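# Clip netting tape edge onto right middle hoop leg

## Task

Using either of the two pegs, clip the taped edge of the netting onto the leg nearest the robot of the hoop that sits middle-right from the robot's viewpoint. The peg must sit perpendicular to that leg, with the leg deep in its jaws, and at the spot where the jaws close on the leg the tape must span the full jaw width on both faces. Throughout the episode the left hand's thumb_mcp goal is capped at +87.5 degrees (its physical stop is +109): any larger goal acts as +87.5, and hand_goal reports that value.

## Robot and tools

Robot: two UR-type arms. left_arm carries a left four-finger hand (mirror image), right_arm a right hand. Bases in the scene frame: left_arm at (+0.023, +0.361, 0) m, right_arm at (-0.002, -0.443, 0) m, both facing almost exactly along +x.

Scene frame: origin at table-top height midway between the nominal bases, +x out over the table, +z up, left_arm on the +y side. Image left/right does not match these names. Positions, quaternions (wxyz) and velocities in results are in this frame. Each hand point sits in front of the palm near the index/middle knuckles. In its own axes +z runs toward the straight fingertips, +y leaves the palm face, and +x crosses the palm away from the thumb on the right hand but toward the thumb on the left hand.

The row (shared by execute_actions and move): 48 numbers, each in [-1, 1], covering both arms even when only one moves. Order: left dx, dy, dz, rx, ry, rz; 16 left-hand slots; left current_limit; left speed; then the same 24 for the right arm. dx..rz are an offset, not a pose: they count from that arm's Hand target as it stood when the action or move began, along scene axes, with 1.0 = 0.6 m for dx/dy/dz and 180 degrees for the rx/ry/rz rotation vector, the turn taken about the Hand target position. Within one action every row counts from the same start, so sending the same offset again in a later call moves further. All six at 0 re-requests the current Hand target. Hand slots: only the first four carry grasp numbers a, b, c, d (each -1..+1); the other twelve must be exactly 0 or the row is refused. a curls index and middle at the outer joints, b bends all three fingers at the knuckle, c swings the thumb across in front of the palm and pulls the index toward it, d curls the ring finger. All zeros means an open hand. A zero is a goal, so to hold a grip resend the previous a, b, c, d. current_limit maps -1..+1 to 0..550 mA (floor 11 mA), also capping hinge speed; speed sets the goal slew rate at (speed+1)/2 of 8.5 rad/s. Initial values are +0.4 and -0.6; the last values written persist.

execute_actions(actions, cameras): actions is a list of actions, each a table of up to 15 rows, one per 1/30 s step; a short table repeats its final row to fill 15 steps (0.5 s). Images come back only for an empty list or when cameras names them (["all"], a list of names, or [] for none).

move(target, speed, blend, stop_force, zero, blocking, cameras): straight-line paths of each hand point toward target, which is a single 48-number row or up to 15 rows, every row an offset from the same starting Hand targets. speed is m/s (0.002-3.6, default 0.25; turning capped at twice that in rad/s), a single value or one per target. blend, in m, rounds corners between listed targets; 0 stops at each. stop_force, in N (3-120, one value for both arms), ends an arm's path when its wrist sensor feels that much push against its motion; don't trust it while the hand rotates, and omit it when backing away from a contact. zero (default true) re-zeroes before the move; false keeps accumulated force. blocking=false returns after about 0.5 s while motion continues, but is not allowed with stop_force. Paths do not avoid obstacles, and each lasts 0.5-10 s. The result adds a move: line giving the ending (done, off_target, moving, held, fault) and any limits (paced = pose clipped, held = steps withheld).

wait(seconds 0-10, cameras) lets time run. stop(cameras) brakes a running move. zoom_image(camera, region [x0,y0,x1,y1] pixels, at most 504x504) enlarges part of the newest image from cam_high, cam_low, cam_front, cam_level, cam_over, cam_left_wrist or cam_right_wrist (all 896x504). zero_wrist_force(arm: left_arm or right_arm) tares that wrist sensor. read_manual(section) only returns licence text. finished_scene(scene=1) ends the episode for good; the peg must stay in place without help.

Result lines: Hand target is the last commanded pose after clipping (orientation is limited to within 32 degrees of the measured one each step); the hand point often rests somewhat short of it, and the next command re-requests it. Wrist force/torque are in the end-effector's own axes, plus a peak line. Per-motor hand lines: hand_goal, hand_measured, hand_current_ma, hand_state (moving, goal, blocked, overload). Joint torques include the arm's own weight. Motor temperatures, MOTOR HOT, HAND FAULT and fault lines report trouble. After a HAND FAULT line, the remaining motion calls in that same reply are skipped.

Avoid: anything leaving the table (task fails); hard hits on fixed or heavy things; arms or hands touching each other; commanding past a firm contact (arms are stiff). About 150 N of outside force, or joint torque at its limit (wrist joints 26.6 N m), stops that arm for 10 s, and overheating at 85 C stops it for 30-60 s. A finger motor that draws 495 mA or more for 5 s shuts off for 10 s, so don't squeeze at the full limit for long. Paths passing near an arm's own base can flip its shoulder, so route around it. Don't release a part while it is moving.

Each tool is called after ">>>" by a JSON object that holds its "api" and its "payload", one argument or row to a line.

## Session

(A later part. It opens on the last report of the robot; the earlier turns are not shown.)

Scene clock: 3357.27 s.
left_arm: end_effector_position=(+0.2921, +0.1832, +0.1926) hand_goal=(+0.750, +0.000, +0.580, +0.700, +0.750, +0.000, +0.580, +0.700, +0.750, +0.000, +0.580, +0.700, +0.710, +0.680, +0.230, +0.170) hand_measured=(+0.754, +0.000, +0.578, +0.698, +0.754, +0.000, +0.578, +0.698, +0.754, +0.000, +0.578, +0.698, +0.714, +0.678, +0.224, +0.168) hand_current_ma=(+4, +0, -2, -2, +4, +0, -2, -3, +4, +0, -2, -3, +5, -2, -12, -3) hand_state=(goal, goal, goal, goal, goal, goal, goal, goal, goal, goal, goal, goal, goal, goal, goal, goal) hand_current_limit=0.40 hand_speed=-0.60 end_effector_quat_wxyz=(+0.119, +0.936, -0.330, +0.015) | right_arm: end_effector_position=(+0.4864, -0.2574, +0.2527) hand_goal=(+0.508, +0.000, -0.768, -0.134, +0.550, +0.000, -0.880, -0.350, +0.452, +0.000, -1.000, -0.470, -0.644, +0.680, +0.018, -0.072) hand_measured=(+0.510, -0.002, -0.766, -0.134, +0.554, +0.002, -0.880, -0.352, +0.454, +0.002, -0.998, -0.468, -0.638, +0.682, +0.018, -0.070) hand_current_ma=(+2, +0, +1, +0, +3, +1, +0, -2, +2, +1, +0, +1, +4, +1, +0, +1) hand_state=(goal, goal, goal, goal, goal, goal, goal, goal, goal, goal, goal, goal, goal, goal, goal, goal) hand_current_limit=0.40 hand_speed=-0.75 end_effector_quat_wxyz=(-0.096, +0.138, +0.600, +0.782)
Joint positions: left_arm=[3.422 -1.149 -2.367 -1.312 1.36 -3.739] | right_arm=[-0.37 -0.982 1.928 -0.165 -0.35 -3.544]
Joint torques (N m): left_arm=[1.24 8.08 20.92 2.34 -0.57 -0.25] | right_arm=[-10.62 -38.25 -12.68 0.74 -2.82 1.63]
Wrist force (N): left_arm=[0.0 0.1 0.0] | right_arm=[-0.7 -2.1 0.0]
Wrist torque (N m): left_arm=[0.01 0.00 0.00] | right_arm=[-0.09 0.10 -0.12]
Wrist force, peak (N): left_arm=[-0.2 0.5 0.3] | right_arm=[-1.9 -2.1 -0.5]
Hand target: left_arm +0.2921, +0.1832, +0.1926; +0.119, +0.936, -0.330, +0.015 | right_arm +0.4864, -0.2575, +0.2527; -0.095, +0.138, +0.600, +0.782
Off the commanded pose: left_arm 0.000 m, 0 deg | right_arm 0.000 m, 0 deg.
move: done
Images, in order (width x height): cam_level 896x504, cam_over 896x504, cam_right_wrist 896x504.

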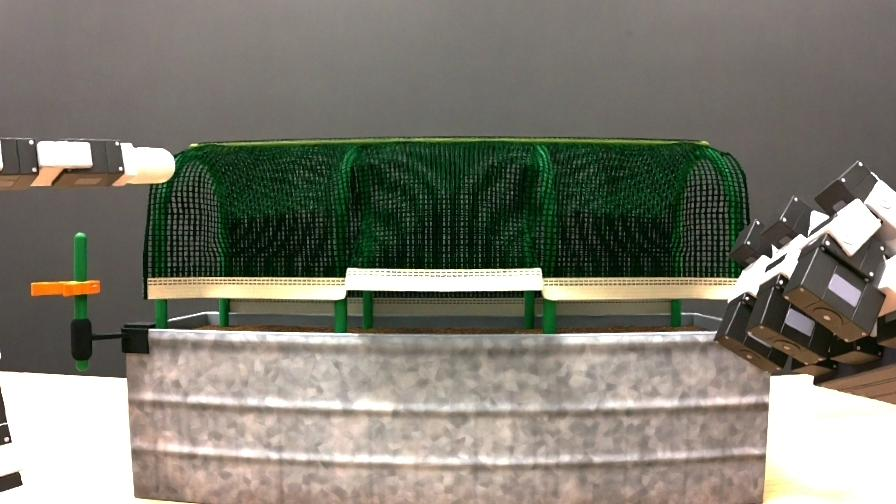

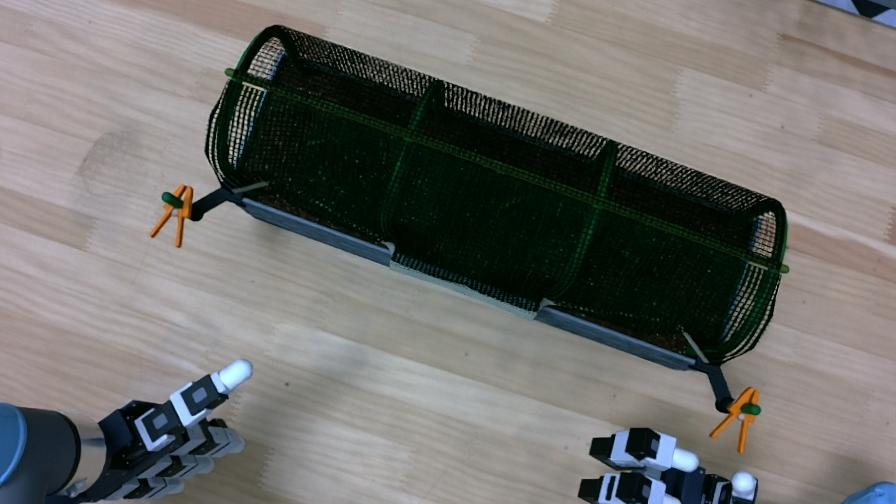

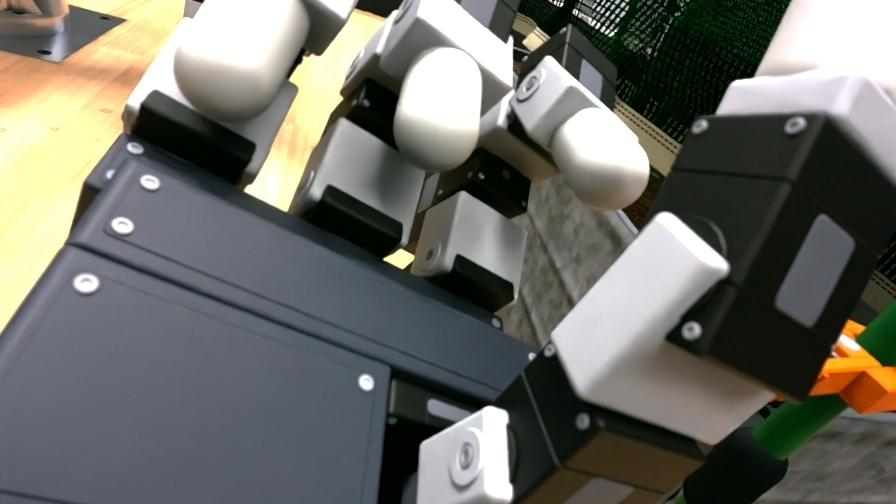

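>>> {"api": "move", "payload": {
  "target": [
    [0,0,0,0,0,0, 0,0,0,0,0,0,0,0,0,0,0,0,0,0,0,0, 0.4,-0.6, 0.0,-0.012,0,0,0,0, 0.8,0,0.85,1,0,0,0,0,0,0,0,0,0,0,0,0, 0.4,-0.75],
    [0,0,0,0,0,0, 0,0,0,0,0,0,0,0,0,0,0,0,0,0,0,0, 0.4,-0.6, 0.0473,-0.0125,-0.0165,0,0,0, 0.8,0,0.85,1,0,0,0,0,0,0,0,0,0,0,0,0, 0.4,-0.75]
  ],
  "speed": 0.06,
  "cameras": ["cam_over","cam_level","cam_right_wrist"]
}}

>>> {"api": "zoom_image", "payload": {
  "camera": "cam_over",
  "region": [680, 370, 800, 490]
}}

Scene clock: 3400.43 s.
left_arm: end_effector_position=(+0.2921, +0.1832, +0.1926) hand_goal=(+0.750, +0.000, +0.580, +0.700, +0.750, +0.000, +0.580, +0.700, +0.750, +0.000, +0.580, +0.700, +0.710, +0.680, +0.230, +0.170) hand_measured=(+0.754, +0.000, +0.578, +0.698, +0.754, +0.000, +0.578, +0.698, +0.754, +0.000, +0.578, +0.698, +0.714, +0.678, +0.224, +0.168) hand_current_ma=(+4, +0, -2, -2, +4, +0, -2, -3, +4, +0, -2, -3, +5, -2, -12, -3) hand_state=(goal, goal, goal, goal, goal, goal, goal, goal, goal, goal, goal, goal, goal, goal, goal, goal) hand_current_limit=0.40 hand_speed=-0.60 end_effector_quat_wxyz=(+0.119, +0.936, -0.330, +0.015) | right_arm: end_effector_position=(+0.5148, -0.2648, +0.2428) hand_goal=(+0.632, +0.000, -0.708, -0.060, +0.750, +0.000, -0.700, -0.204, +0.592, +0.000, -1.000, -0.480, -0.654, +0.680, +0.018, -0.078) hand_measured=(+0.636, -0.002, -0.712, -0.064, +0.756, +0.002, -0.704, -0.208, +0.594, +0.002, -0.998, -0.478, -0.648, +0.682, +0.018, -0.076) hand_current_ma=(+2, +0, -4, -2, +4, +1, -2, -2, +2, +1, +0, +1, +5, +1, +0, +1) hand_state=(goal, goal, goal, goal, goal, goal, goal, goal, goal, goal, goal, goal, goal, goal, goal, goal) hand_current_limit=0.40 hand_speed=-0.75 end_effector_quat_wxyz=(-0.095, +0.138, +0.600, +0.782)
Joint positions: left_arm=[3.422 -1.149 -2.367 -1.312 1.36 -3.739] | right_arm=[-0.363 -0.915 1.836 -0.126 -0.345 -3.558]
Joint torques (N m): left_arm=[1.3 8.69 20.52 2.21 -0.57 -0.21] | right_arm=[-9.79 -50.01 -1.71 0.02 -2.67 1.44]
Wrist force (N): left_arm=[-0.1 0.4 0.2] | right_arm=[-0.9 -1.8 0.0]
Wrist torque (N m): left_arm=[0.03 0.02 -0.01] | right_arm=[-0.04 0.13 -0.08]
Wrist force, peak (N): left_arm=[-0.3 0.3 0.4] | right_arm=[-0.6 -2.5 -0.2]
Hand target: left_arm +0.2921, +0.1832, +0.1926; +0.119, +0.936, -0.330, +0.015 | right_arm +0.5148, -0.2650, +0.2428; -0.095, +0.138, +0.600, +0.782
Off the commanded pose: left_arm 0.000 m, 0 deg | right_arm 0.000 m, 0 deg.
move: done
Images, in order (width x height): cam_level 896x504, cam_over 896x504, cam_right_wrist 896x504.

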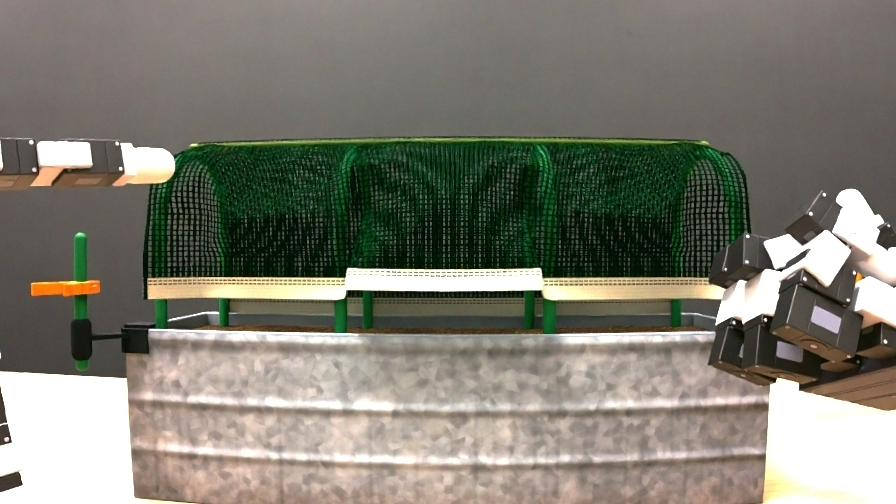

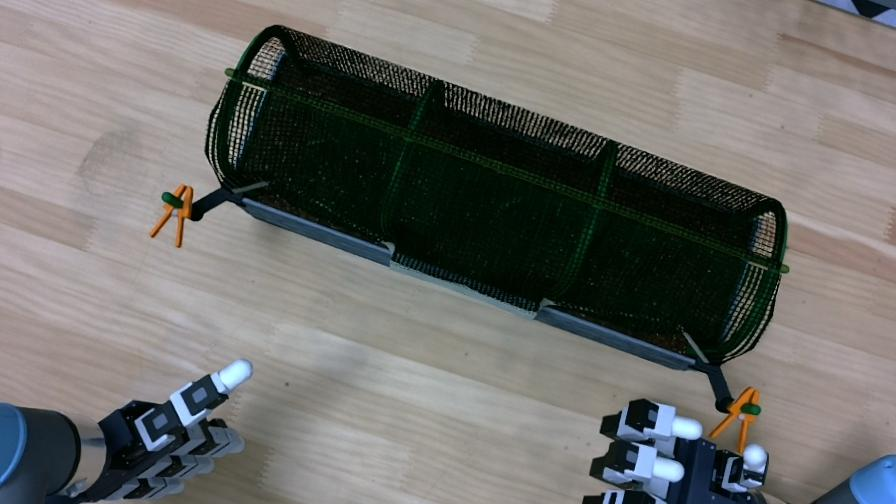

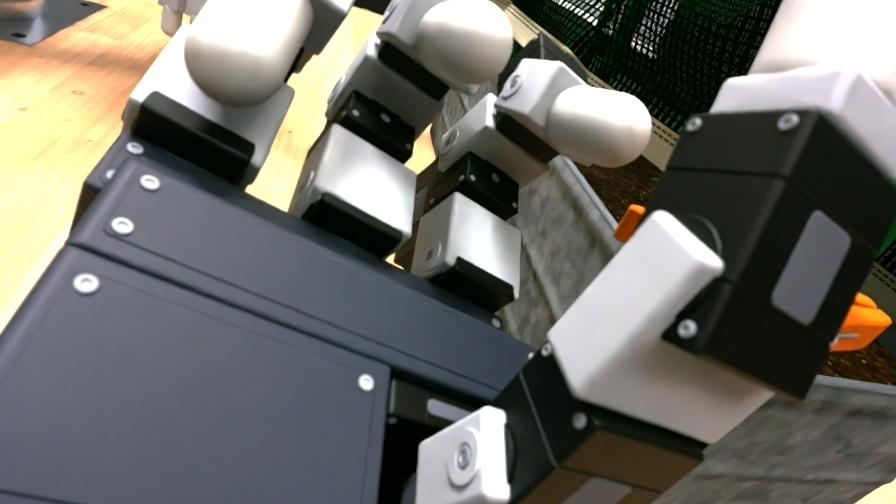

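Scaled by 4.200.

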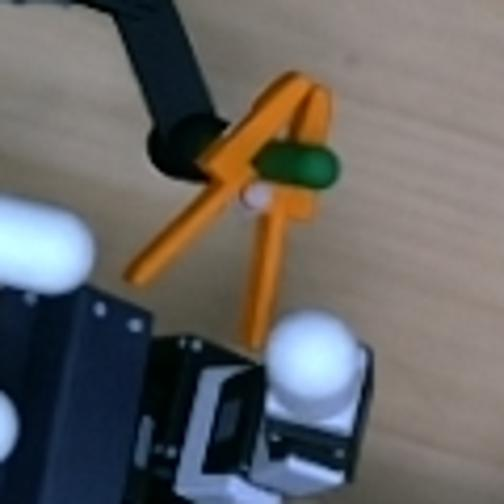

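>>> {"api": "move", "payload": {
  "target": [
    [0,0,0,0,0,0, 0,0,0,0,0,0,0,0,0,0,0,0,0,0,0,0, 0.4,-0.6, 0,0.01,0,0,0,0, 0.8,0,0.85,1,0,0,0,0,0,0,0,0,0,0,0,0, 0.4,-0.75],
    [0,0,0,0,0,0, 0,0,0,0,0,0,0,0,0,0,0,0,0,0,0,0, 0.4,-0.6, 0,0.01,0,0,0,0, 1,0.3,0.85,1,0,0,0,0,0,0,0,0,0,0,0,0, 0.6,-0.92],
    [0,0,0,0,0,0, 0,0,0,0,0,0,0,0,0,0,0,0,0,0,0,0, 0.4,-0.6, 0,0.01,0,0,0,0, 1,0.486,0.85,1,0,0,0,0,0,0,0,0,0,0,0,0, 0.78,-0.92]
  ],
  "speed": 0.05,
  "cameras": ["cam_over","cam_level"]
}}

>>> {"api": "zoom_image", "payload": {
  "camera": "cam_over",
  "region": [690, 370, 780, 460]
}}

Scene clock: 3418.57 s.
left_arm: end_effector_position=(+0.2921, +0.1832, +0.1926) hand_goal=(+0.750, +0.000, +0.580, +0.700, +0.750, +0.000, +0.580, +0.700, +0.750, +0.000, +0.580, +0.700, +0.710, +0.680, +0.230, +0.170) hand_measured=(+0.754, +0.000, +0.578, +0.698, +0.754, +0.000, +0.578, +0.698, +0.754, +0.000, +0.578, +0.698, +0.714, +0.678, +0.224, +0.168) hand_current_ma=(+4, +0, -2, -2, +4, +0, -2, -3, +4, +0, -2, -3, +5, -2, -12, -3) hand_state=(goal, goal, goal, goal, goal, goal, goal, goal, goal, goal, goal, goal, goal, goal, goal, goal) hand_current_limit=0.40 hand_speed=-0.60 end_effector_quat_wxyz=(+0.119, +0.936, -0.330, +0.015) | right_arm: end_effector_position=(+0.5148, -0.2590, +0.2428) hand_goal=(-0.004, +0.000, -0.742, -0.152, -0.150, +0.000, -1.000, -0.494, -0.116, +0.000, -1.000, -0.402, -0.634, +0.680, +0.018, -0.010) hand_measured=(+0.238, +0.026, -0.766, -0.192, -0.024, +0.002, -0.974, -0.514, +0.010, +0.002, -0.968, -0.432, -0.632, +0.692, +0.038, -0.014) hand_current_ma=(+489, +33, -35, -76, +438, +1, +39, -28, +434, +1, +54, -51, +1, +18, +39, -3) hand_state=(blocked, blocked, blocked, blocked, blocked, goal, blocked, blocked, blocked, goal, blocked, blocked, goal, goal, goal, goal) hand_current_limit=0.78 hand_speed=-0.92 end_effector_quat_wxyz=(-0.095, +0.138, +0.600, +0.782)
Joint positions: left_arm=[3.422 -1.149 -2.367 -1.312 1.36 -3.739] | right_arm=[-0.35 -0.909 1.831 -0.101 -0.336 -3.587]
Joint torques (N m): left_arm=[1.55 8.72 20.63 2.33 -0.57 -0.16] | right_arm=[-10.83 -47.07 -6.15 0.88 0.02 1.71]
Wrist force (N): left_arm=[-0.1 0.2 0.3] | right_arm=[5.3 -4.6 2.9]
Wrist torque (N m): left_arm=[0.00 0.02 -0.01] | right_arm=[-0.33 -0.05 0.16]
Wrist force, peak (N): left_arm=[-0.2 0.5 0.3] | right_arm=[5.2 -5.2 2.7]
Hand target: left_arm +0.2921, +0.1832, +0.1926; +0.119, +0.936, -0.330, +0.015 | right_arm +0.5148, -0.2590, +0.2428; -0.095, +0.138, +0.600, +0.782
Off the commanded pose: left_arm 0.000 m, 0 deg | right_arm 0.000 m, 0 deg.
move: done
Images, in order (width x height): cam_level 896x504, cam_over 896x504.

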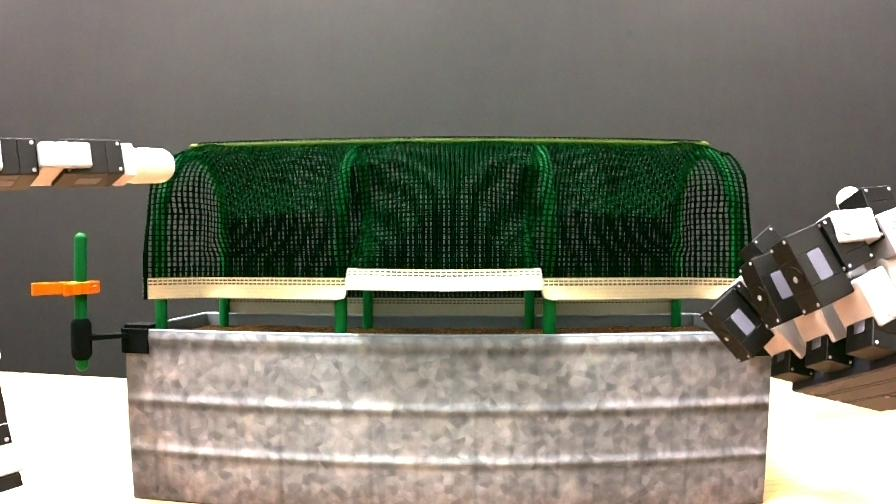

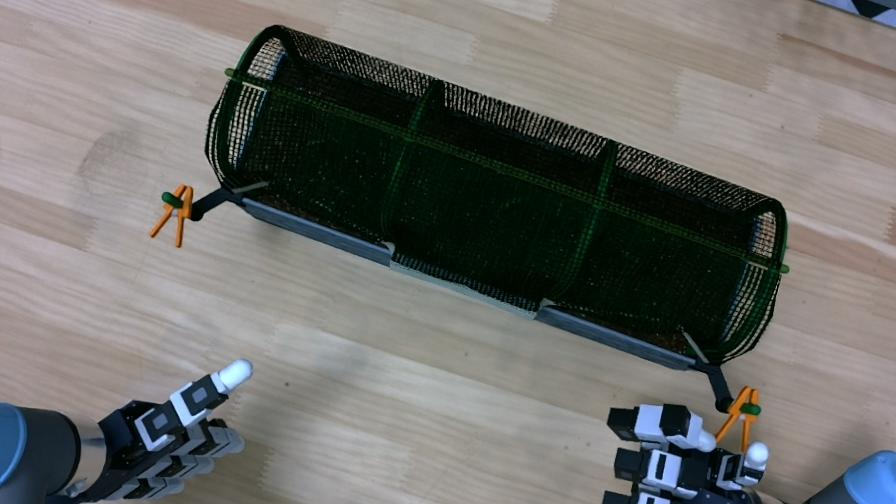

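Scaled by 5.600.

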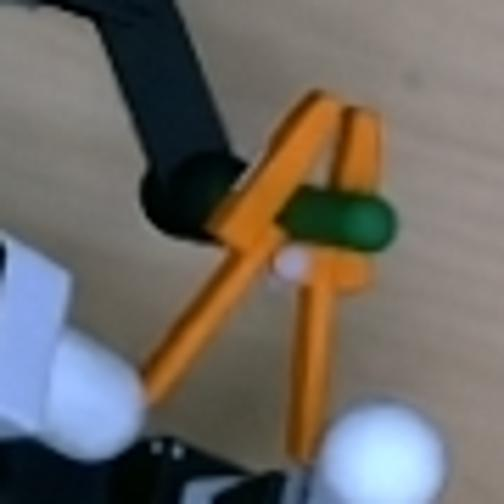

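>>> {"api": "move", "payload": {
  "target": [
    [0,0,0,0,0,0, 0,0,0,0,0,0,0,0,0,0,0,0,0,0,0,0, 0.4,-0.6, 0,0,0,0,0,0, 0.9,0.1,0.85,1,0,0,0,0,0,0,0,0,0,0,0,0, 0.6,-0.92],
    [0,0,0,0,0,0, 0,0,0,0,0,0,0,0,0,0,0,0,0,0,0,0, 0.4,-0.6, 0.0108,-0.001,0,0,0,0, 0.9,0.1,0.85,1,0,0,0,0,0,0,0,0,0,0,0,0, 0.6,-0.92],
    [0,0,0,0,0,0, 0,0,0,0,0,0,0,0,0,0,0,0,0,0,0,0, 0.4,-0.6, 0.0108,-0.001,0,0,0,0, 1,0.486,0.85,1,0,0,0,0,0,0,0,0,0,0,0,0, 0.78,-0.92]
  ],
  "speed": 0.05,
  "cameras": ["cam_over","cam_level"]
}}

>>> {"api": "zoom_image", "payload": {
  "camera": "cam_over",
  "region": [690, 370, 780, 460]
}}

Scene clock: 3443.30 s.
left_arm: end_effector_position=(+0.2921, +0.1832, +0.1926) hand_goal=(+0.750, +0.000, +0.580, +0.700, +0.750, +0.000, +0.580, +0.700, +0.750, +0.000, +0.580, +0.700, +0.710, +0.680, +0.230, +0.170) hand_measured=(+0.754, +0.000, +0.578, +0.698, +0.754, +0.000, +0.578, +0.698, +0.754, +0.000, +0.578, +0.698, +0.714, +0.678, +0.224, +0.168) hand_current_ma=(+4, +0, -2, -2, +4, +0, -2, -3, +4, +0, -2, -3, +5, -2, -12, -3) hand_state=(goal, goal, goal, goal, goal, goal, goal, goal, goal, goal, goal, goal, goal, goal, goal, goal) hand_current_limit=0.40 hand_speed=-0.60 end_effector_quat_wxyz=(+0.119, +0.936, -0.330, +0.015) | right_arm: end_effector_position=(+0.5213, -0.2596, +0.2428) hand_goal=(-0.004, +0.000, -0.742, -0.152, -0.150, +0.000, -1.000, -0.494, -0.116, +0.000, -1.000, -0.402, -0.634, +0.680, +0.018, -0.010) hand_measured=(+0.266, +0.010, -0.720, -0.160, -0.024, +0.002, -0.974, -0.514, +0.010, +0.002, -0.968, -0.432, -0.632, +0.686, +0.038, -0.016) hand_current_ma=(+489, +7, +31, -7, +438, +1, +39, -28, +434, +1, +54, -51, +1, +8, +41, -6) hand_state=(blocked, goal, blocked, goal, blocked, goal, blocked, blocked, blocked, goal, blocked, blocked, goal, goal, blocked, goal) hand_current_limit=0.78 hand_speed=-0.92 end_effector_quat_wxyz=(-0.095, +0.138, +0.600, +0.782)
Joint positions: left_arm=[3.422 -1.149 -2.367 -1.312 1.36 -3.739] | right_arm=[-0.347 -0.897 1.808 -0.082 -0.333 -3.595]
Joint torques (N m): left_arm=[1.35 8.51 20.36 2.28 -0.44 -0.14] | right_arm=[-11.69 -48.87 -5.23 0.37 -1.79 1.61]
Wrist force (N): left_arm=[0.0 0.2 0.3] | right_arm=[0.9 -2.0 1.6]
Wrist torque (N m): left_arm=[-0.01 0.01 0.00] | right_arm=[-0.17 0.12 -0.01]
Wrist force, peak (N): left_arm=[0.1 0.4 0.3] | right_arm=[5.4 -5.0 3.3]
Hand target: left_arm +0.2921, +0.1832, +0.1926; +0.119, +0.936, -0.330, +0.015 | right_arm +0.5213, -0.2596, +0.2428; -0.095, +0.138, +0.600, +0.782
Off the commanded pose: left_arm 0.000 m, 0 deg | right_arm 0.000 m, 0 deg.
move: done
Images, in order (width x height): cam_level 896x504, cam_over 896x504.

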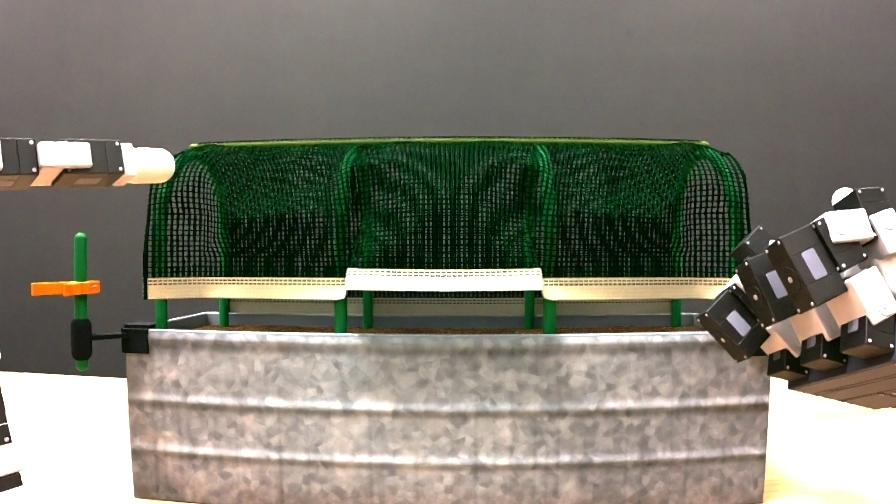

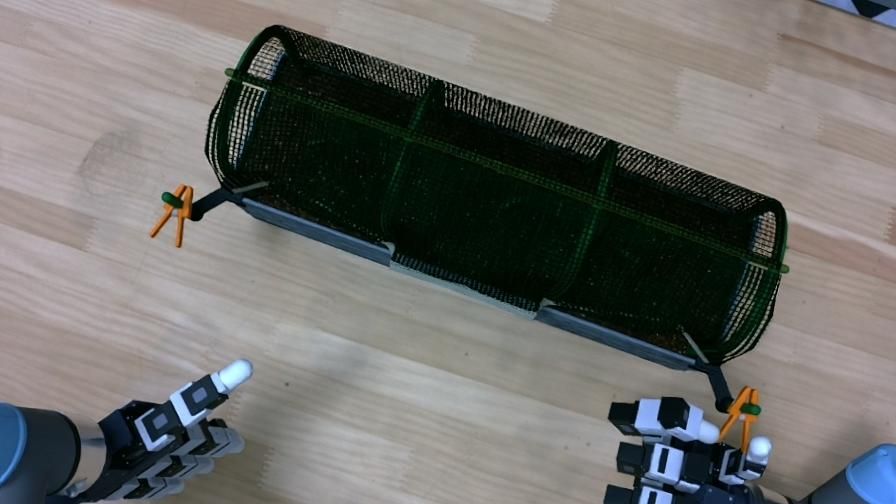

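Scaled by 5.600.

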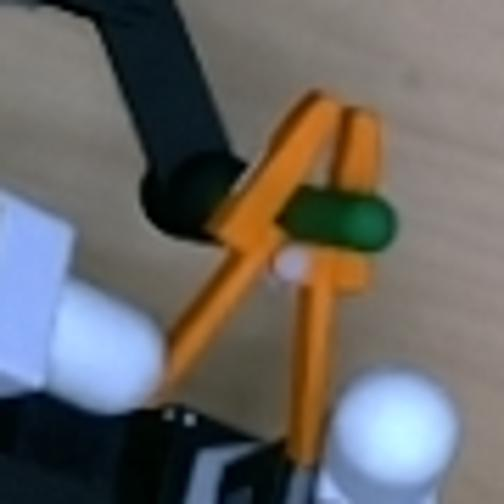

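>>> {"api": "move", "payload": {
  "target": [
    [0,0,0,0,0,0, 0,0,0,0,0,0,0,0,0,0,0,0,0,0,0,0, 0.4,-0.6, 0,0,0,0,0,0, 0.8,0,0.85,1,0,0,0,0,0,0,0,0,0,0,0,0, 0.6,-0.9],
    [0,0,0,0,0,0, 0,0,0,0,0,0,0,0,0,0,0,0,0,0,0,0, 0.4,-0.6, 0,-0.01,0,0,0,0, 0.8,0,0.85,1,0,0,0,0,0,0,0,0,0,0,0,0, 0.6,-0.9],
    [0,0,0,0,0,0, 0,0,0,0,0,0,0,0,0,0,0,0,0,0,0,0, 0.4,-0.6, -0.1415,-0.0076,0.0498,0,0,0, 0.8,0,0.85,1,0,0,0,0,0,0,0,0,0,0,0,0, 0.6,-0.9]
  ],
  "speed": [0.08,0.05,0.12]
}}

>>> {"api": "move", "payload": {
  "target": [0,0,0,0,0,0, 0,0,0,0,0,0,0,0,0,0,0,0,0,0,0,0, 0.4,-0.6, -0.0083,0.0,0.08,-0.4687,-0.0505,0.1317, 0.3,-1,1,0.5,0,0,0,0,0,0,0,0,0,0,0,0, 0.4,-0.7],
  "speed": 0.25,
  "cameras": ["cam_over","cam_level","cam_right_wrist"]
}}

>>> {"api": "zoom_image", "payload": {
  "camera": "cam_over",
  "region": [690, 370, 780, 460]
}}

Scene clock: 3678.63 s.
left_arm: end_effector_position=(+0.2921, +0.1832, +0.1926) hand_goal=(+0.750, +0.000, +0.580, +0.700, +0.750, +0.000, +0.580, +0.700, +0.750, +0.000, +0.580, +0.700, +0.710, +0.680, +0.230, +0.170) hand_measured=(+0.754, +0.000, +0.578, +0.698, +0.754, +0.000, +0.578, +0.698, +0.754, +0.000, +0.578, +0.698, +0.714, +0.678, +0.224, +0.168) hand_current_ma=(+4, +0, -2, -2, +4, +0, -2, -3, +4, +0, -2, -3, +5, -2, -12, -3) hand_state=(goal, goal, goal, goal, goal, goal, goal, goal, goal, goal, goal, goal, goal, goal, goal, goal) hand_current_limit=0.40 hand_speed=-0.60 end_effector_quat_wxyz=(+0.119, +0.936, -0.330, +0.015) | right_arm: end_effector_position=(+0.4365, -0.2642, +0.2727) hand_goal=(+0.632, +0.000, -0.708, -0.060, +0.750, +0.000, -0.700, -0.204, +0.592, +0.000, -1.000, -0.480, -0.654, +0.680, +0.018, -0.078) hand_measured=(+0.636, +0.000, -0.706, -0.064, +0.756, +0.002, -0.704, -0.208, +0.594, +0.002, -1.000, -0.478, -0.648, +0.684, +0.020, -0.076) hand_current_ma=(+3, +0, +1, -2, +4, +1, -2, -2, +2, +1, +0, +1, +4, +3, +1, +1) hand_state=(goal, goal, goal, goal, goal, goal, goal, goal, goal, goal, goal, goal, goal, goal, goal, goal) hand_current_limit=0.60 hand_speed=-0.90 end_effector_quat_wxyz=(-0.095, +0.138, +0.600, +0.782)
Joint positions: left_arm=[3.422 -1.149 -2.367 -1.312 1.36 -3.739] | right_arm=[-0.439 -1.134 2.096 -0.297 -0.401 -3.42]
Joint torques (N m): left_arm=[1.24 9.06 20.5 2.35 -0.59 -0.23] | right_arm=[10.65 -35.2 -7.33 3.1 0.66 -1.62]
Wrist force (N): left_arm=[-0.1 0.1 0.2] | right_arm=[-0.4 -1.7 -0.2]
Wrist torque (N m): left_arm=[0.00 0.01 -0.01] | right_arm=[0.01 0.08 -0.16]
Wrist force, peak (N): left_arm=[-0.2 0.4 0.3] | right_arm=[-2.0 -2.2 -0.3]
Hand target: left_arm +0.2921, +0.1832, +0.1926; +0.119, +0.936, -0.330, +0.015 | right_arm +0.4364, -0.2641, +0.2727; -0.095, +0.138, +0.600, +0.782
Off the commanded pose: left_arm 0.000 m, 0 deg | right_arm 0.000 m, 0 deg.
move: done

Scene clock: 3682.20 s.
left_arm: end_effector_position=(+0.2921, +0.1832, +0.1926) hand_goal=(+0.750, +0.000, +0.580, +0.700, +0.750, +0.000, +0.580, +0.700, +0.750, +0.000, +0.580, +0.700, +0.710, +0.680, +0.230, +0.170) hand_measured=(+0.754, +0.000, +0.578, +0.698, +0.754, +0.000, +0.578, +0.698, +0.754, +0.000, +0.578, +0.698, +0.714, +0.678, +0.224, +0.168) hand_current_ma=(+4, +0, -2, -2, +4, +0, -2, -3, +4, +0, -2, -3, +5, -2, -12, -3) hand_state=(goal, goal, goal, goal, goal, goal, goal, goal, goal, goal, goal, goal, goal, goal, goal, goal) hand_current_limit=0.40 hand_speed=-0.60 end_effector_quat_wxyz=(+0.119, +0.936, -0.330, +0.015) | right_arm: end_effector_position=(+0.4314, -0.2641, +0.3208) hand_goal=(+1.000, +0.000, -0.590, +0.216, +1.000, +0.000, +0.300, +0.566, +1.000, +0.000, -0.220, -0.080, -0.960, +0.680, -0.020, -0.224) hand_measured=(+1.000, +0.000, -0.590, +0.214, +1.000, +0.002, +0.300, +0.564, +1.000, +0.002, -0.220, -0.082, -0.958, +0.682, -0.022, -0.224) hand_current_ma=(+0, +0, +0, -1, +0, +1, +0, -1, +0, +1, +0, -1, +1, +1, -1, +0) hand_state=(goal, goal, goal, goal, goal, goal, goal, goal, goal, goal, goal, goal, goal, goal, goal, goal) hand_current_limit=0.40 hand_speed=-0.70 end_effector_quat_wxyz=(-0.080, -0.006, +0.985, +0.155)
Joint positions: left_arm=[3.422 -1.149 -2.367 -1.312 1.36 -3.739] | right_arm=[-0.254 -1.711 1.829 -1.451 -1.311 -1.855]
Joint torques (N m): left_arm=[1.89 9.07 20.53 2.38 -0.62 -0.27] | right_arm=[-3.27 -7.01 -18.01 -0.25 -0.66 -0.71]
Wrist force (N): left_arm=[-0.2 0.3 0.1] | right_arm=[0.0 -2.4 1.4]
Wrist torque (N m): left_arm=[0.02 0.03 -0.02] | right_arm=[-0.25 -0.03 -0.12]
Wrist force, peak (N): left_arm=[-0.3 0.2 0.5] | right_arm=[-0.3 -3.5 0.6]
Hand target: left_arm +0.2921, +0.1832, +0.1926; +0.119, +0.936, -0.330, +0.015 | right_arm +0.4314, -0.2641, +0.3207; -0.080, -0.006, +0.985, +0.154
Off the commanded pose: left_arm 0.000 m, 0 deg | right_arm 0.000 m, 0 deg.
move: done
Images, in order (width x height): cam_level 896x504, cam_over 896x504, cam_right_wrist 896x504.

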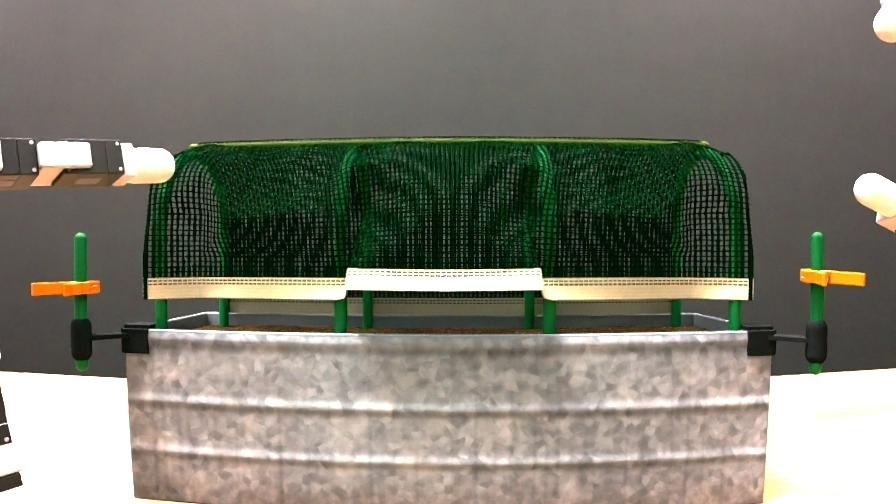

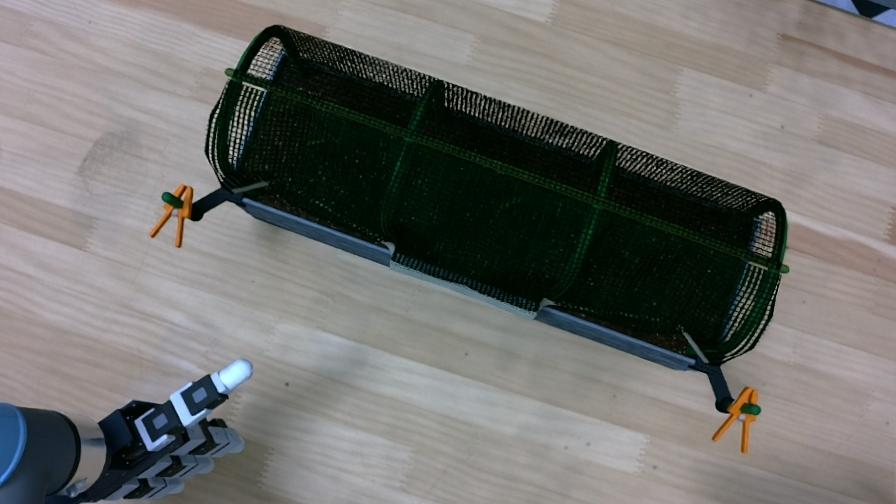

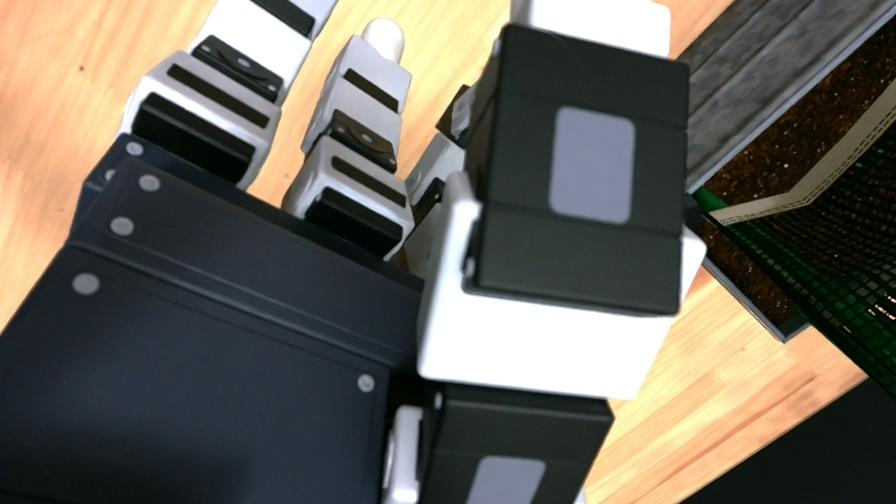

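Scaled by 5.600.

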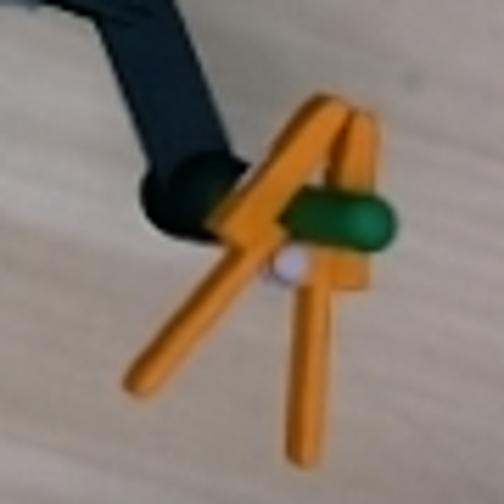

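>>> {"api": "move", "payload": {
  "target": [0,0,0,0,0,0, 0,0,0,0,0,0,0,0,0,0,0,0,0,0,0,0, 0.4,-0.6, 0.0095,-0.0123,-0.1063,0,0,0, 0.3,-1,1,0.5,0,0,0,0,0,0,0,0,0,0,0,0, 0.4,-0.7],
  "speed": 0.15,
  "cameras": ["cam_over","cam_level","cam_front"]
}}

>>> {"api": "zoom_image", "payload": {
  "camera": "cam_over",
  "region": [660, 370, 790, 500]
}}

>>> {"api": "zoom_image", "payload": {
  "camera": "cam_level",
  "region": [740, 160, 896, 380]
}}

Scene clock: 3736.43 s.
left_arm: end_effector_position=(+0.2921, +0.1832, +0.1926) hand_goal=(+0.750, +0.000, +0.580, +0.700, +0.750, +0.000, +0.580, +0.700, +0.750, +0.000, +0.580, +0.700, +0.710, +0.680, +0.230, +0.170) hand_measured=(+0.754, +0.000, +0.578, +0.698, +0.754, +0.000, +0.578, +0.698, +0.754, +0.000, +0.578, +0.698, +0.714, +0.678, +0.224, +0.168) hand_current_ma=(+4, +0, -2, -2, +4, +0, -2, -3, +4, +0, -2, -3, +5, -2, -12, -3) hand_state=(goal, goal, goal, goal, goal, goal, goal, goal, goal, goal, goal, goal, goal, goal, goal, goal) hand_current_limit=0.40 hand_speed=-0.60 end_effector_quat_wxyz=(+0.119, +0.936, -0.330, +0.015) | right_arm: end_effector_position=(+0.4371, -0.2715, +0.2569) hand_goal=(+1.000, +0.000, -0.590, +0.216, +1.000, +0.000, +0.300, +0.566, +1.000, +0.000, -0.220, -0.080, -0.960, +0.680, -0.020, -0.224) hand_measured=(+1.000, +0.000, -0.590, +0.214, +1.000, +0.002, +0.300, +0.564, +1.000, +0.002, -0.220, -0.082, -0.958, +0.682, -0.022, -0.224) hand_current_ma=(+0, +0, +0, -1, +0, +1, +0, -1, +0, +1, +0, -1, +1, +1, -2, +0) hand_state=(goal, goal, goal, goal, goal, goal, goal, goal, goal, goal, goal, goal, goal, goal, goal, goal) hand_current_limit=0.40 hand_speed=-0.70 end_effector_quat_wxyz=(-0.080, -0.006, +0.985, +0.154)
Joint positions: left_arm=[3.422 -1.149 -2.367 -1.312 1.36 -3.739] | right_arm=[-0.267 -1.666 1.954 -1.618 -1.315 -1.868]
Joint torques (N m): left_arm=[1.61 9.11 19.95 2.31 -0.69 0.01] | right_arm=[9.38 -26.49 -22.93 -3.48 2.45 1.67]
Wrist force (N): left_arm=[-0.2 0.3 0.2] | right_arm=[-0.2 -2.2 1.3]
Wrist torque (N m): left_arm=[0.03 0.02 -0.02] | right_arm=[-0.22 0.00 -0.07]
Wrist force, peak (N): left_arm=[-0.1 0.4 0.3] | right_arm=[-0.2 -3.6 2.1]
Hand target: left_arm +0.2921, +0.1832, +0.1926; +0.119, +0.936, -0.330, +0.015 | right_arm +0.4371, -0.2715, +0.2569; -0.080, -0.006, +0.985, +0.154
Off the commanded pose: left_arm 0.000 m, 0 deg | right_arm 0.000 m, 0 deg.
move: done
Images, in order (width x height): cam_front 896x504, cam_level 896x504, cam_over 896x504.

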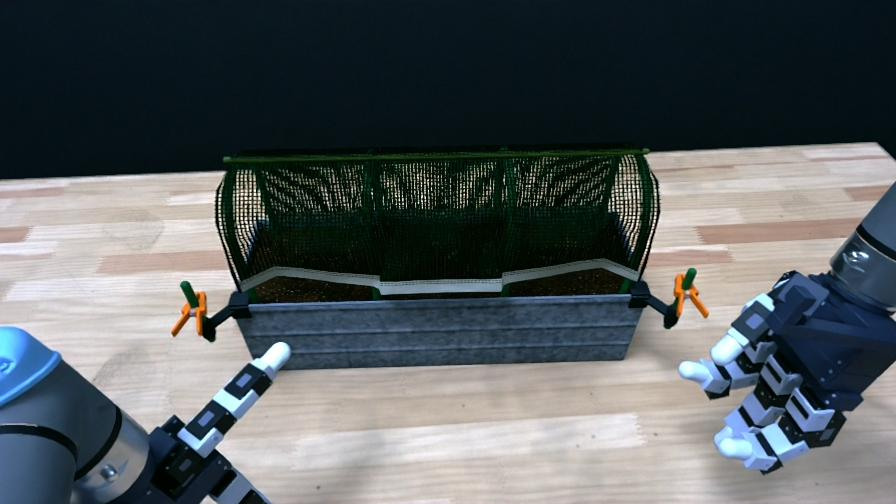

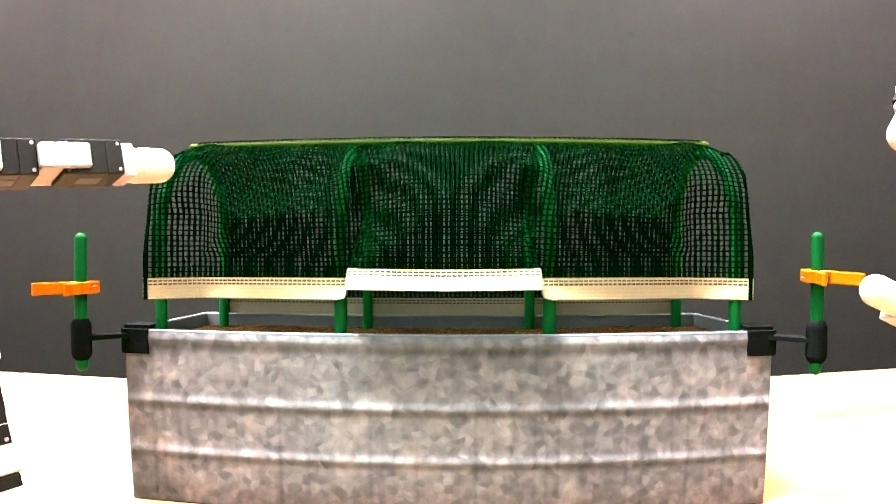

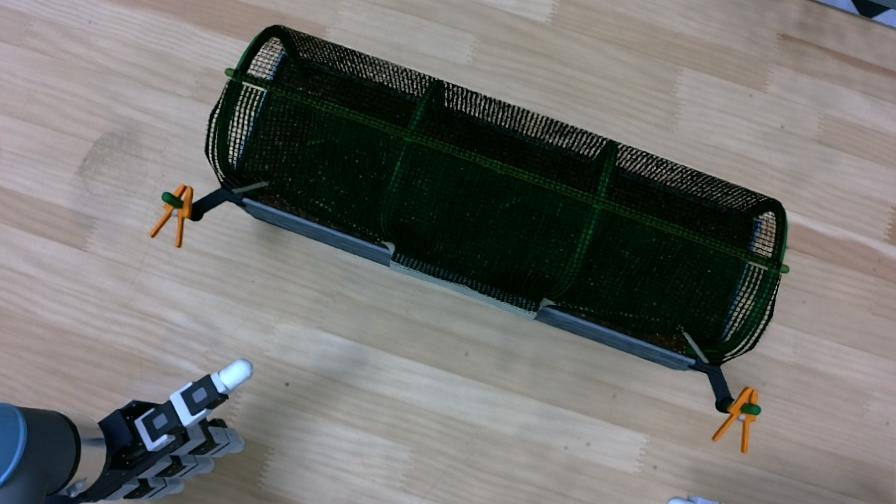

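Scaled by 3.877.

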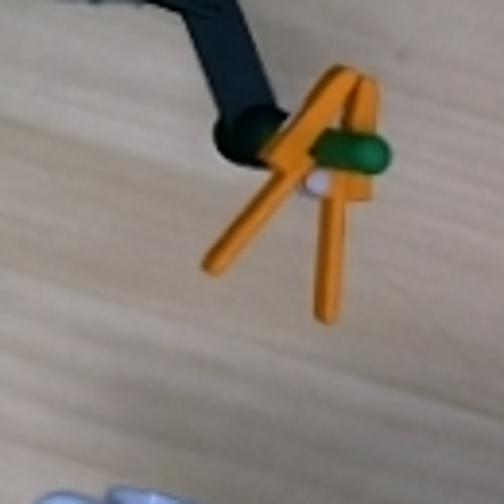

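Scaled by 2.291.

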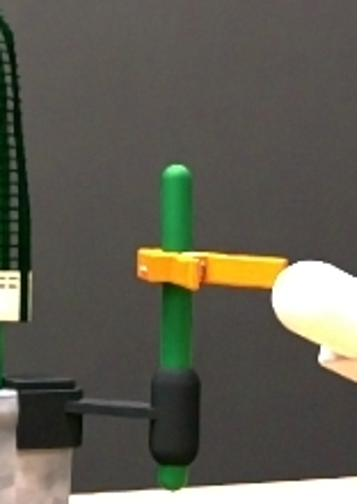

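>>> {"api": "move", "payload": {
  "target": [0,0,0,0,0,0, 0,0,0,0,0,0,0,0,0,0,0,0,0,0,0,0, 0.4,-0.6, 0.1152,0.004,-0.0182,0,0,0, 0.3,-1,1,0.5,0,0,0,0,0,0,0,0,0,0,0,0, 0.4,-0.7],
  "speed": 0.06,
  "cameras": ["cam_over","cam_level","cam_front","cam_right_wrist"]
}}

>>> {"api": "zoom_image", "payload": {
  "camera": "cam_over",
  "region": [690, 370, 780, 460]
}}

>>> {"api": "zoom_image", "payload": {
  "camera": "cam_level",
  "region": [740, 160, 896, 380]
}}

>>> {"api": "zoom_image", "payload": {
  "camera": "cam_front",
  "region": [640, 250, 800, 420]
}}

Scene clock: 3770.17 s.
left_arm: end_effector_position=(+0.2921, +0.1832, +0.1926) hand_goal=(+0.750, +0.000, +0.580, +0.700, +0.750, +0.000, +0.580, +0.700, +0.750, +0.000, +0.580, +0.700, +0.710, +0.680, +0.230, +0.170) hand_measured=(+0.754, +0.000, +0.578, +0.698, +0.754, +0.000, +0.578, +0.698, +0.754, +0.000, +0.578, +0.698, +0.714, +0.678, +0.224, +0.168) hand_current_ma=(+4, +0, -2, -2, +4, +0, -2, -3, +4, +0, -2, -3, +5, -2, -12, -3) hand_state=(goal, goal, goal, goal, goal, goal, goal, goal, goal, goal, goal, goal, goal, goal, goal, goal) hand_current_limit=0.40 hand_speed=-0.60 end_effector_quat_wxyz=(+0.119, +0.936, -0.330, +0.015) | right_arm: end_effector_position=(+0.5063, -0.2690, +0.2460) hand_goal=(+1.000, +0.000, -0.590, +0.216, +1.000, +0.000, +0.300, +0.566, +1.000, +0.000, -0.220, -0.080, -0.960, +0.680, -0.020, -0.224) hand_measured=(+1.000, +0.000, -0.590, +0.214, +1.000, +0.002, +0.300, +0.564, +1.000, +0.002, -0.220, -0.082, -0.958, +0.682, -0.022, -0.224) hand_current_ma=(+0, +0, +0, -1, +0, +1, +0, -1, +0, +1, +0, -1, +1, +1, -2, +0) hand_state=(goal, goal, goal, goal, goal, goal, goal, goal, goal, goal, goal, goal, goal, goal, goal, goal) hand_current_limit=0.40 hand_speed=-0.70 end_effector_quat_wxyz=(-0.080, -0.006, +0.985, +0.154) end_effector_velocity=(-0.002, +0.000, +0.000) end_effector_angular_velocity=(+0.002, +0.001, +0.000)
Joint positions: left_arm=[3.422 -1.149 -2.367 -1.312 1.36 -3.739] | right_arm=[-0.228 -1.488 1.809 -1.662 -1.306 -1.829]
Joint velocities: left_arm=[within noise] | right_arm=[-0.002 -0.003 0.005 0.001 0.001 -0.002]
Joint torques (N m): left_arm=[0.87 9.58 19.34 2.35 -0.64 -0.11] | right_arm=[-9.15 -38.81 -14.04 -0.33 1.35 -1.49]
Wrist force (N): left_arm=[0.0 0.3 0.4] | right_arm=[0.0 -2.5 1.5]
Wrist torque (N m): left_arm=[0.00 0.01 0.00] | right_arm=[-0.27 -0.02 -0.25]
Wrist force, peak (N): left_arm=[-0.2 0.0 0.5] | right_arm=[-0.1 -2.7 1.5]
Hand target: left_arm +0.2921, +0.1832, +0.1926; +0.119, +0.936, -0.330, +0.015 | right_arm +0.5062, -0.2691, +0.2460; -0.080, -0.006, +0.985, +0.154
Off the commanded pose: left_arm 0.000 m, 0 deg | right_arm 0.000 m, 0 deg.
move: done
Images, in order (width x height): cam_front 896x504, cam_level 896x504, cam_over 896x504, cam_right_wrist 896x504.

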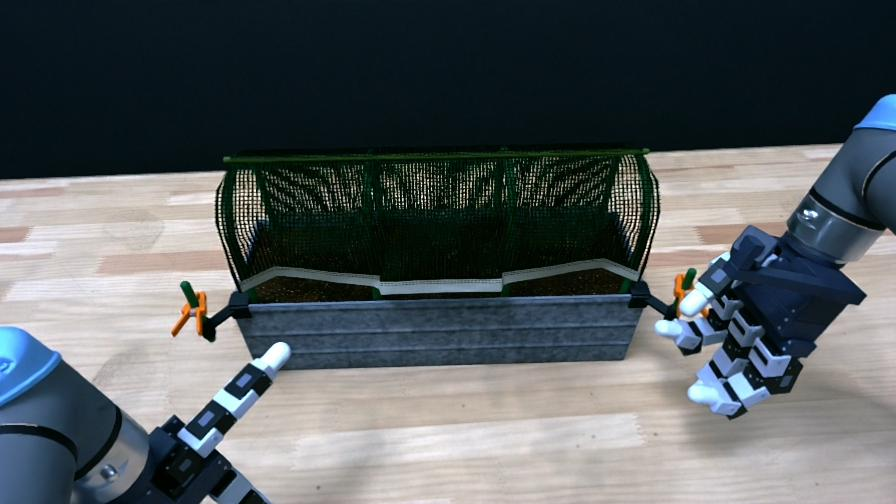

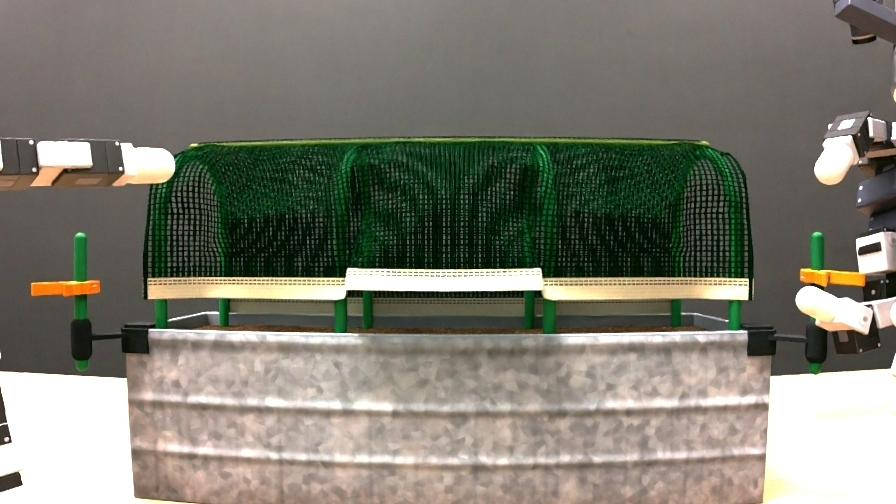

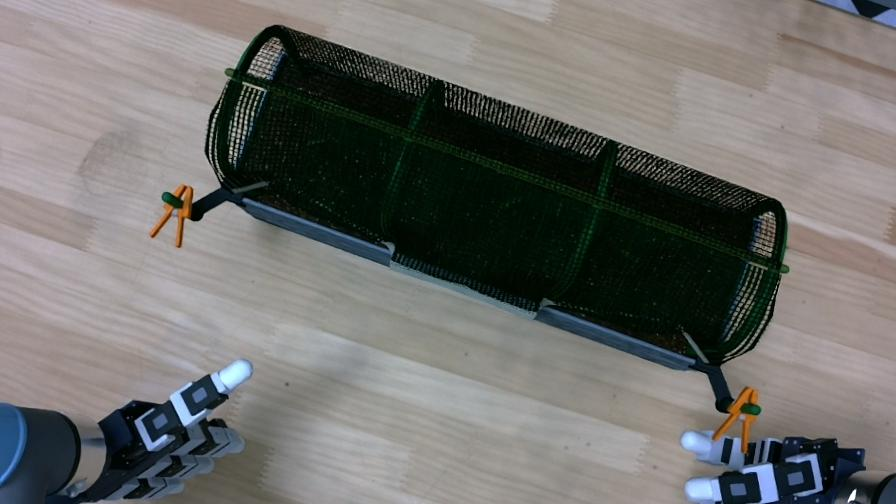

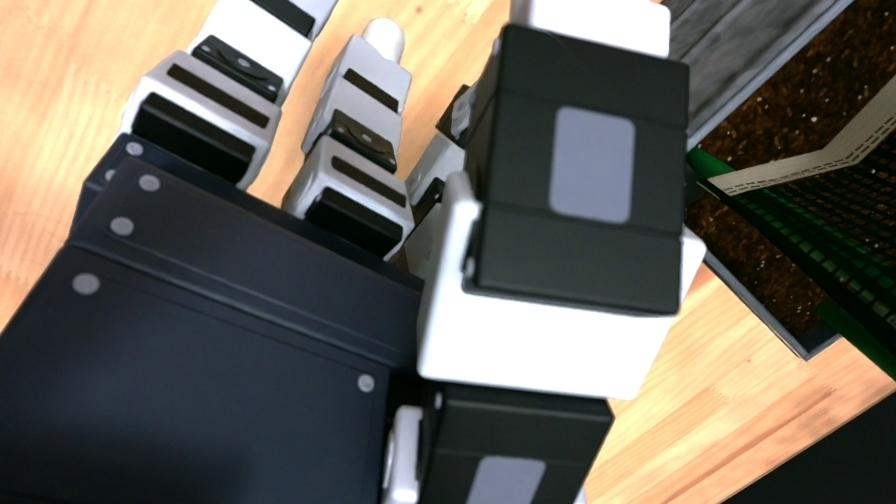

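Scaled by 5.600.

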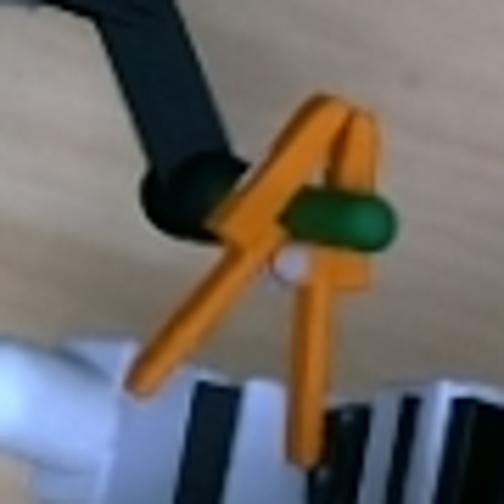

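Scaled by 2.291.

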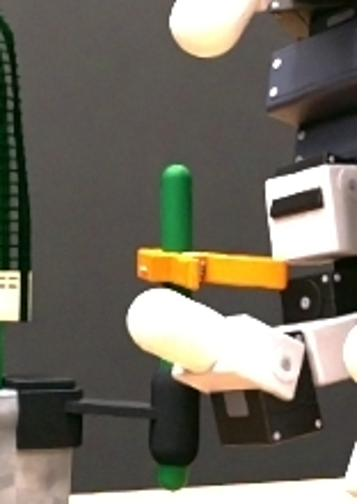

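Scaled by 2.965.

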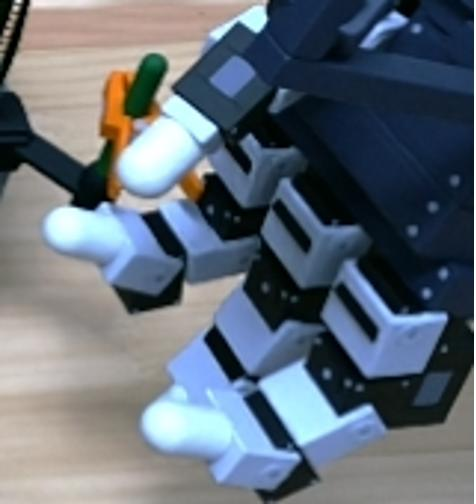

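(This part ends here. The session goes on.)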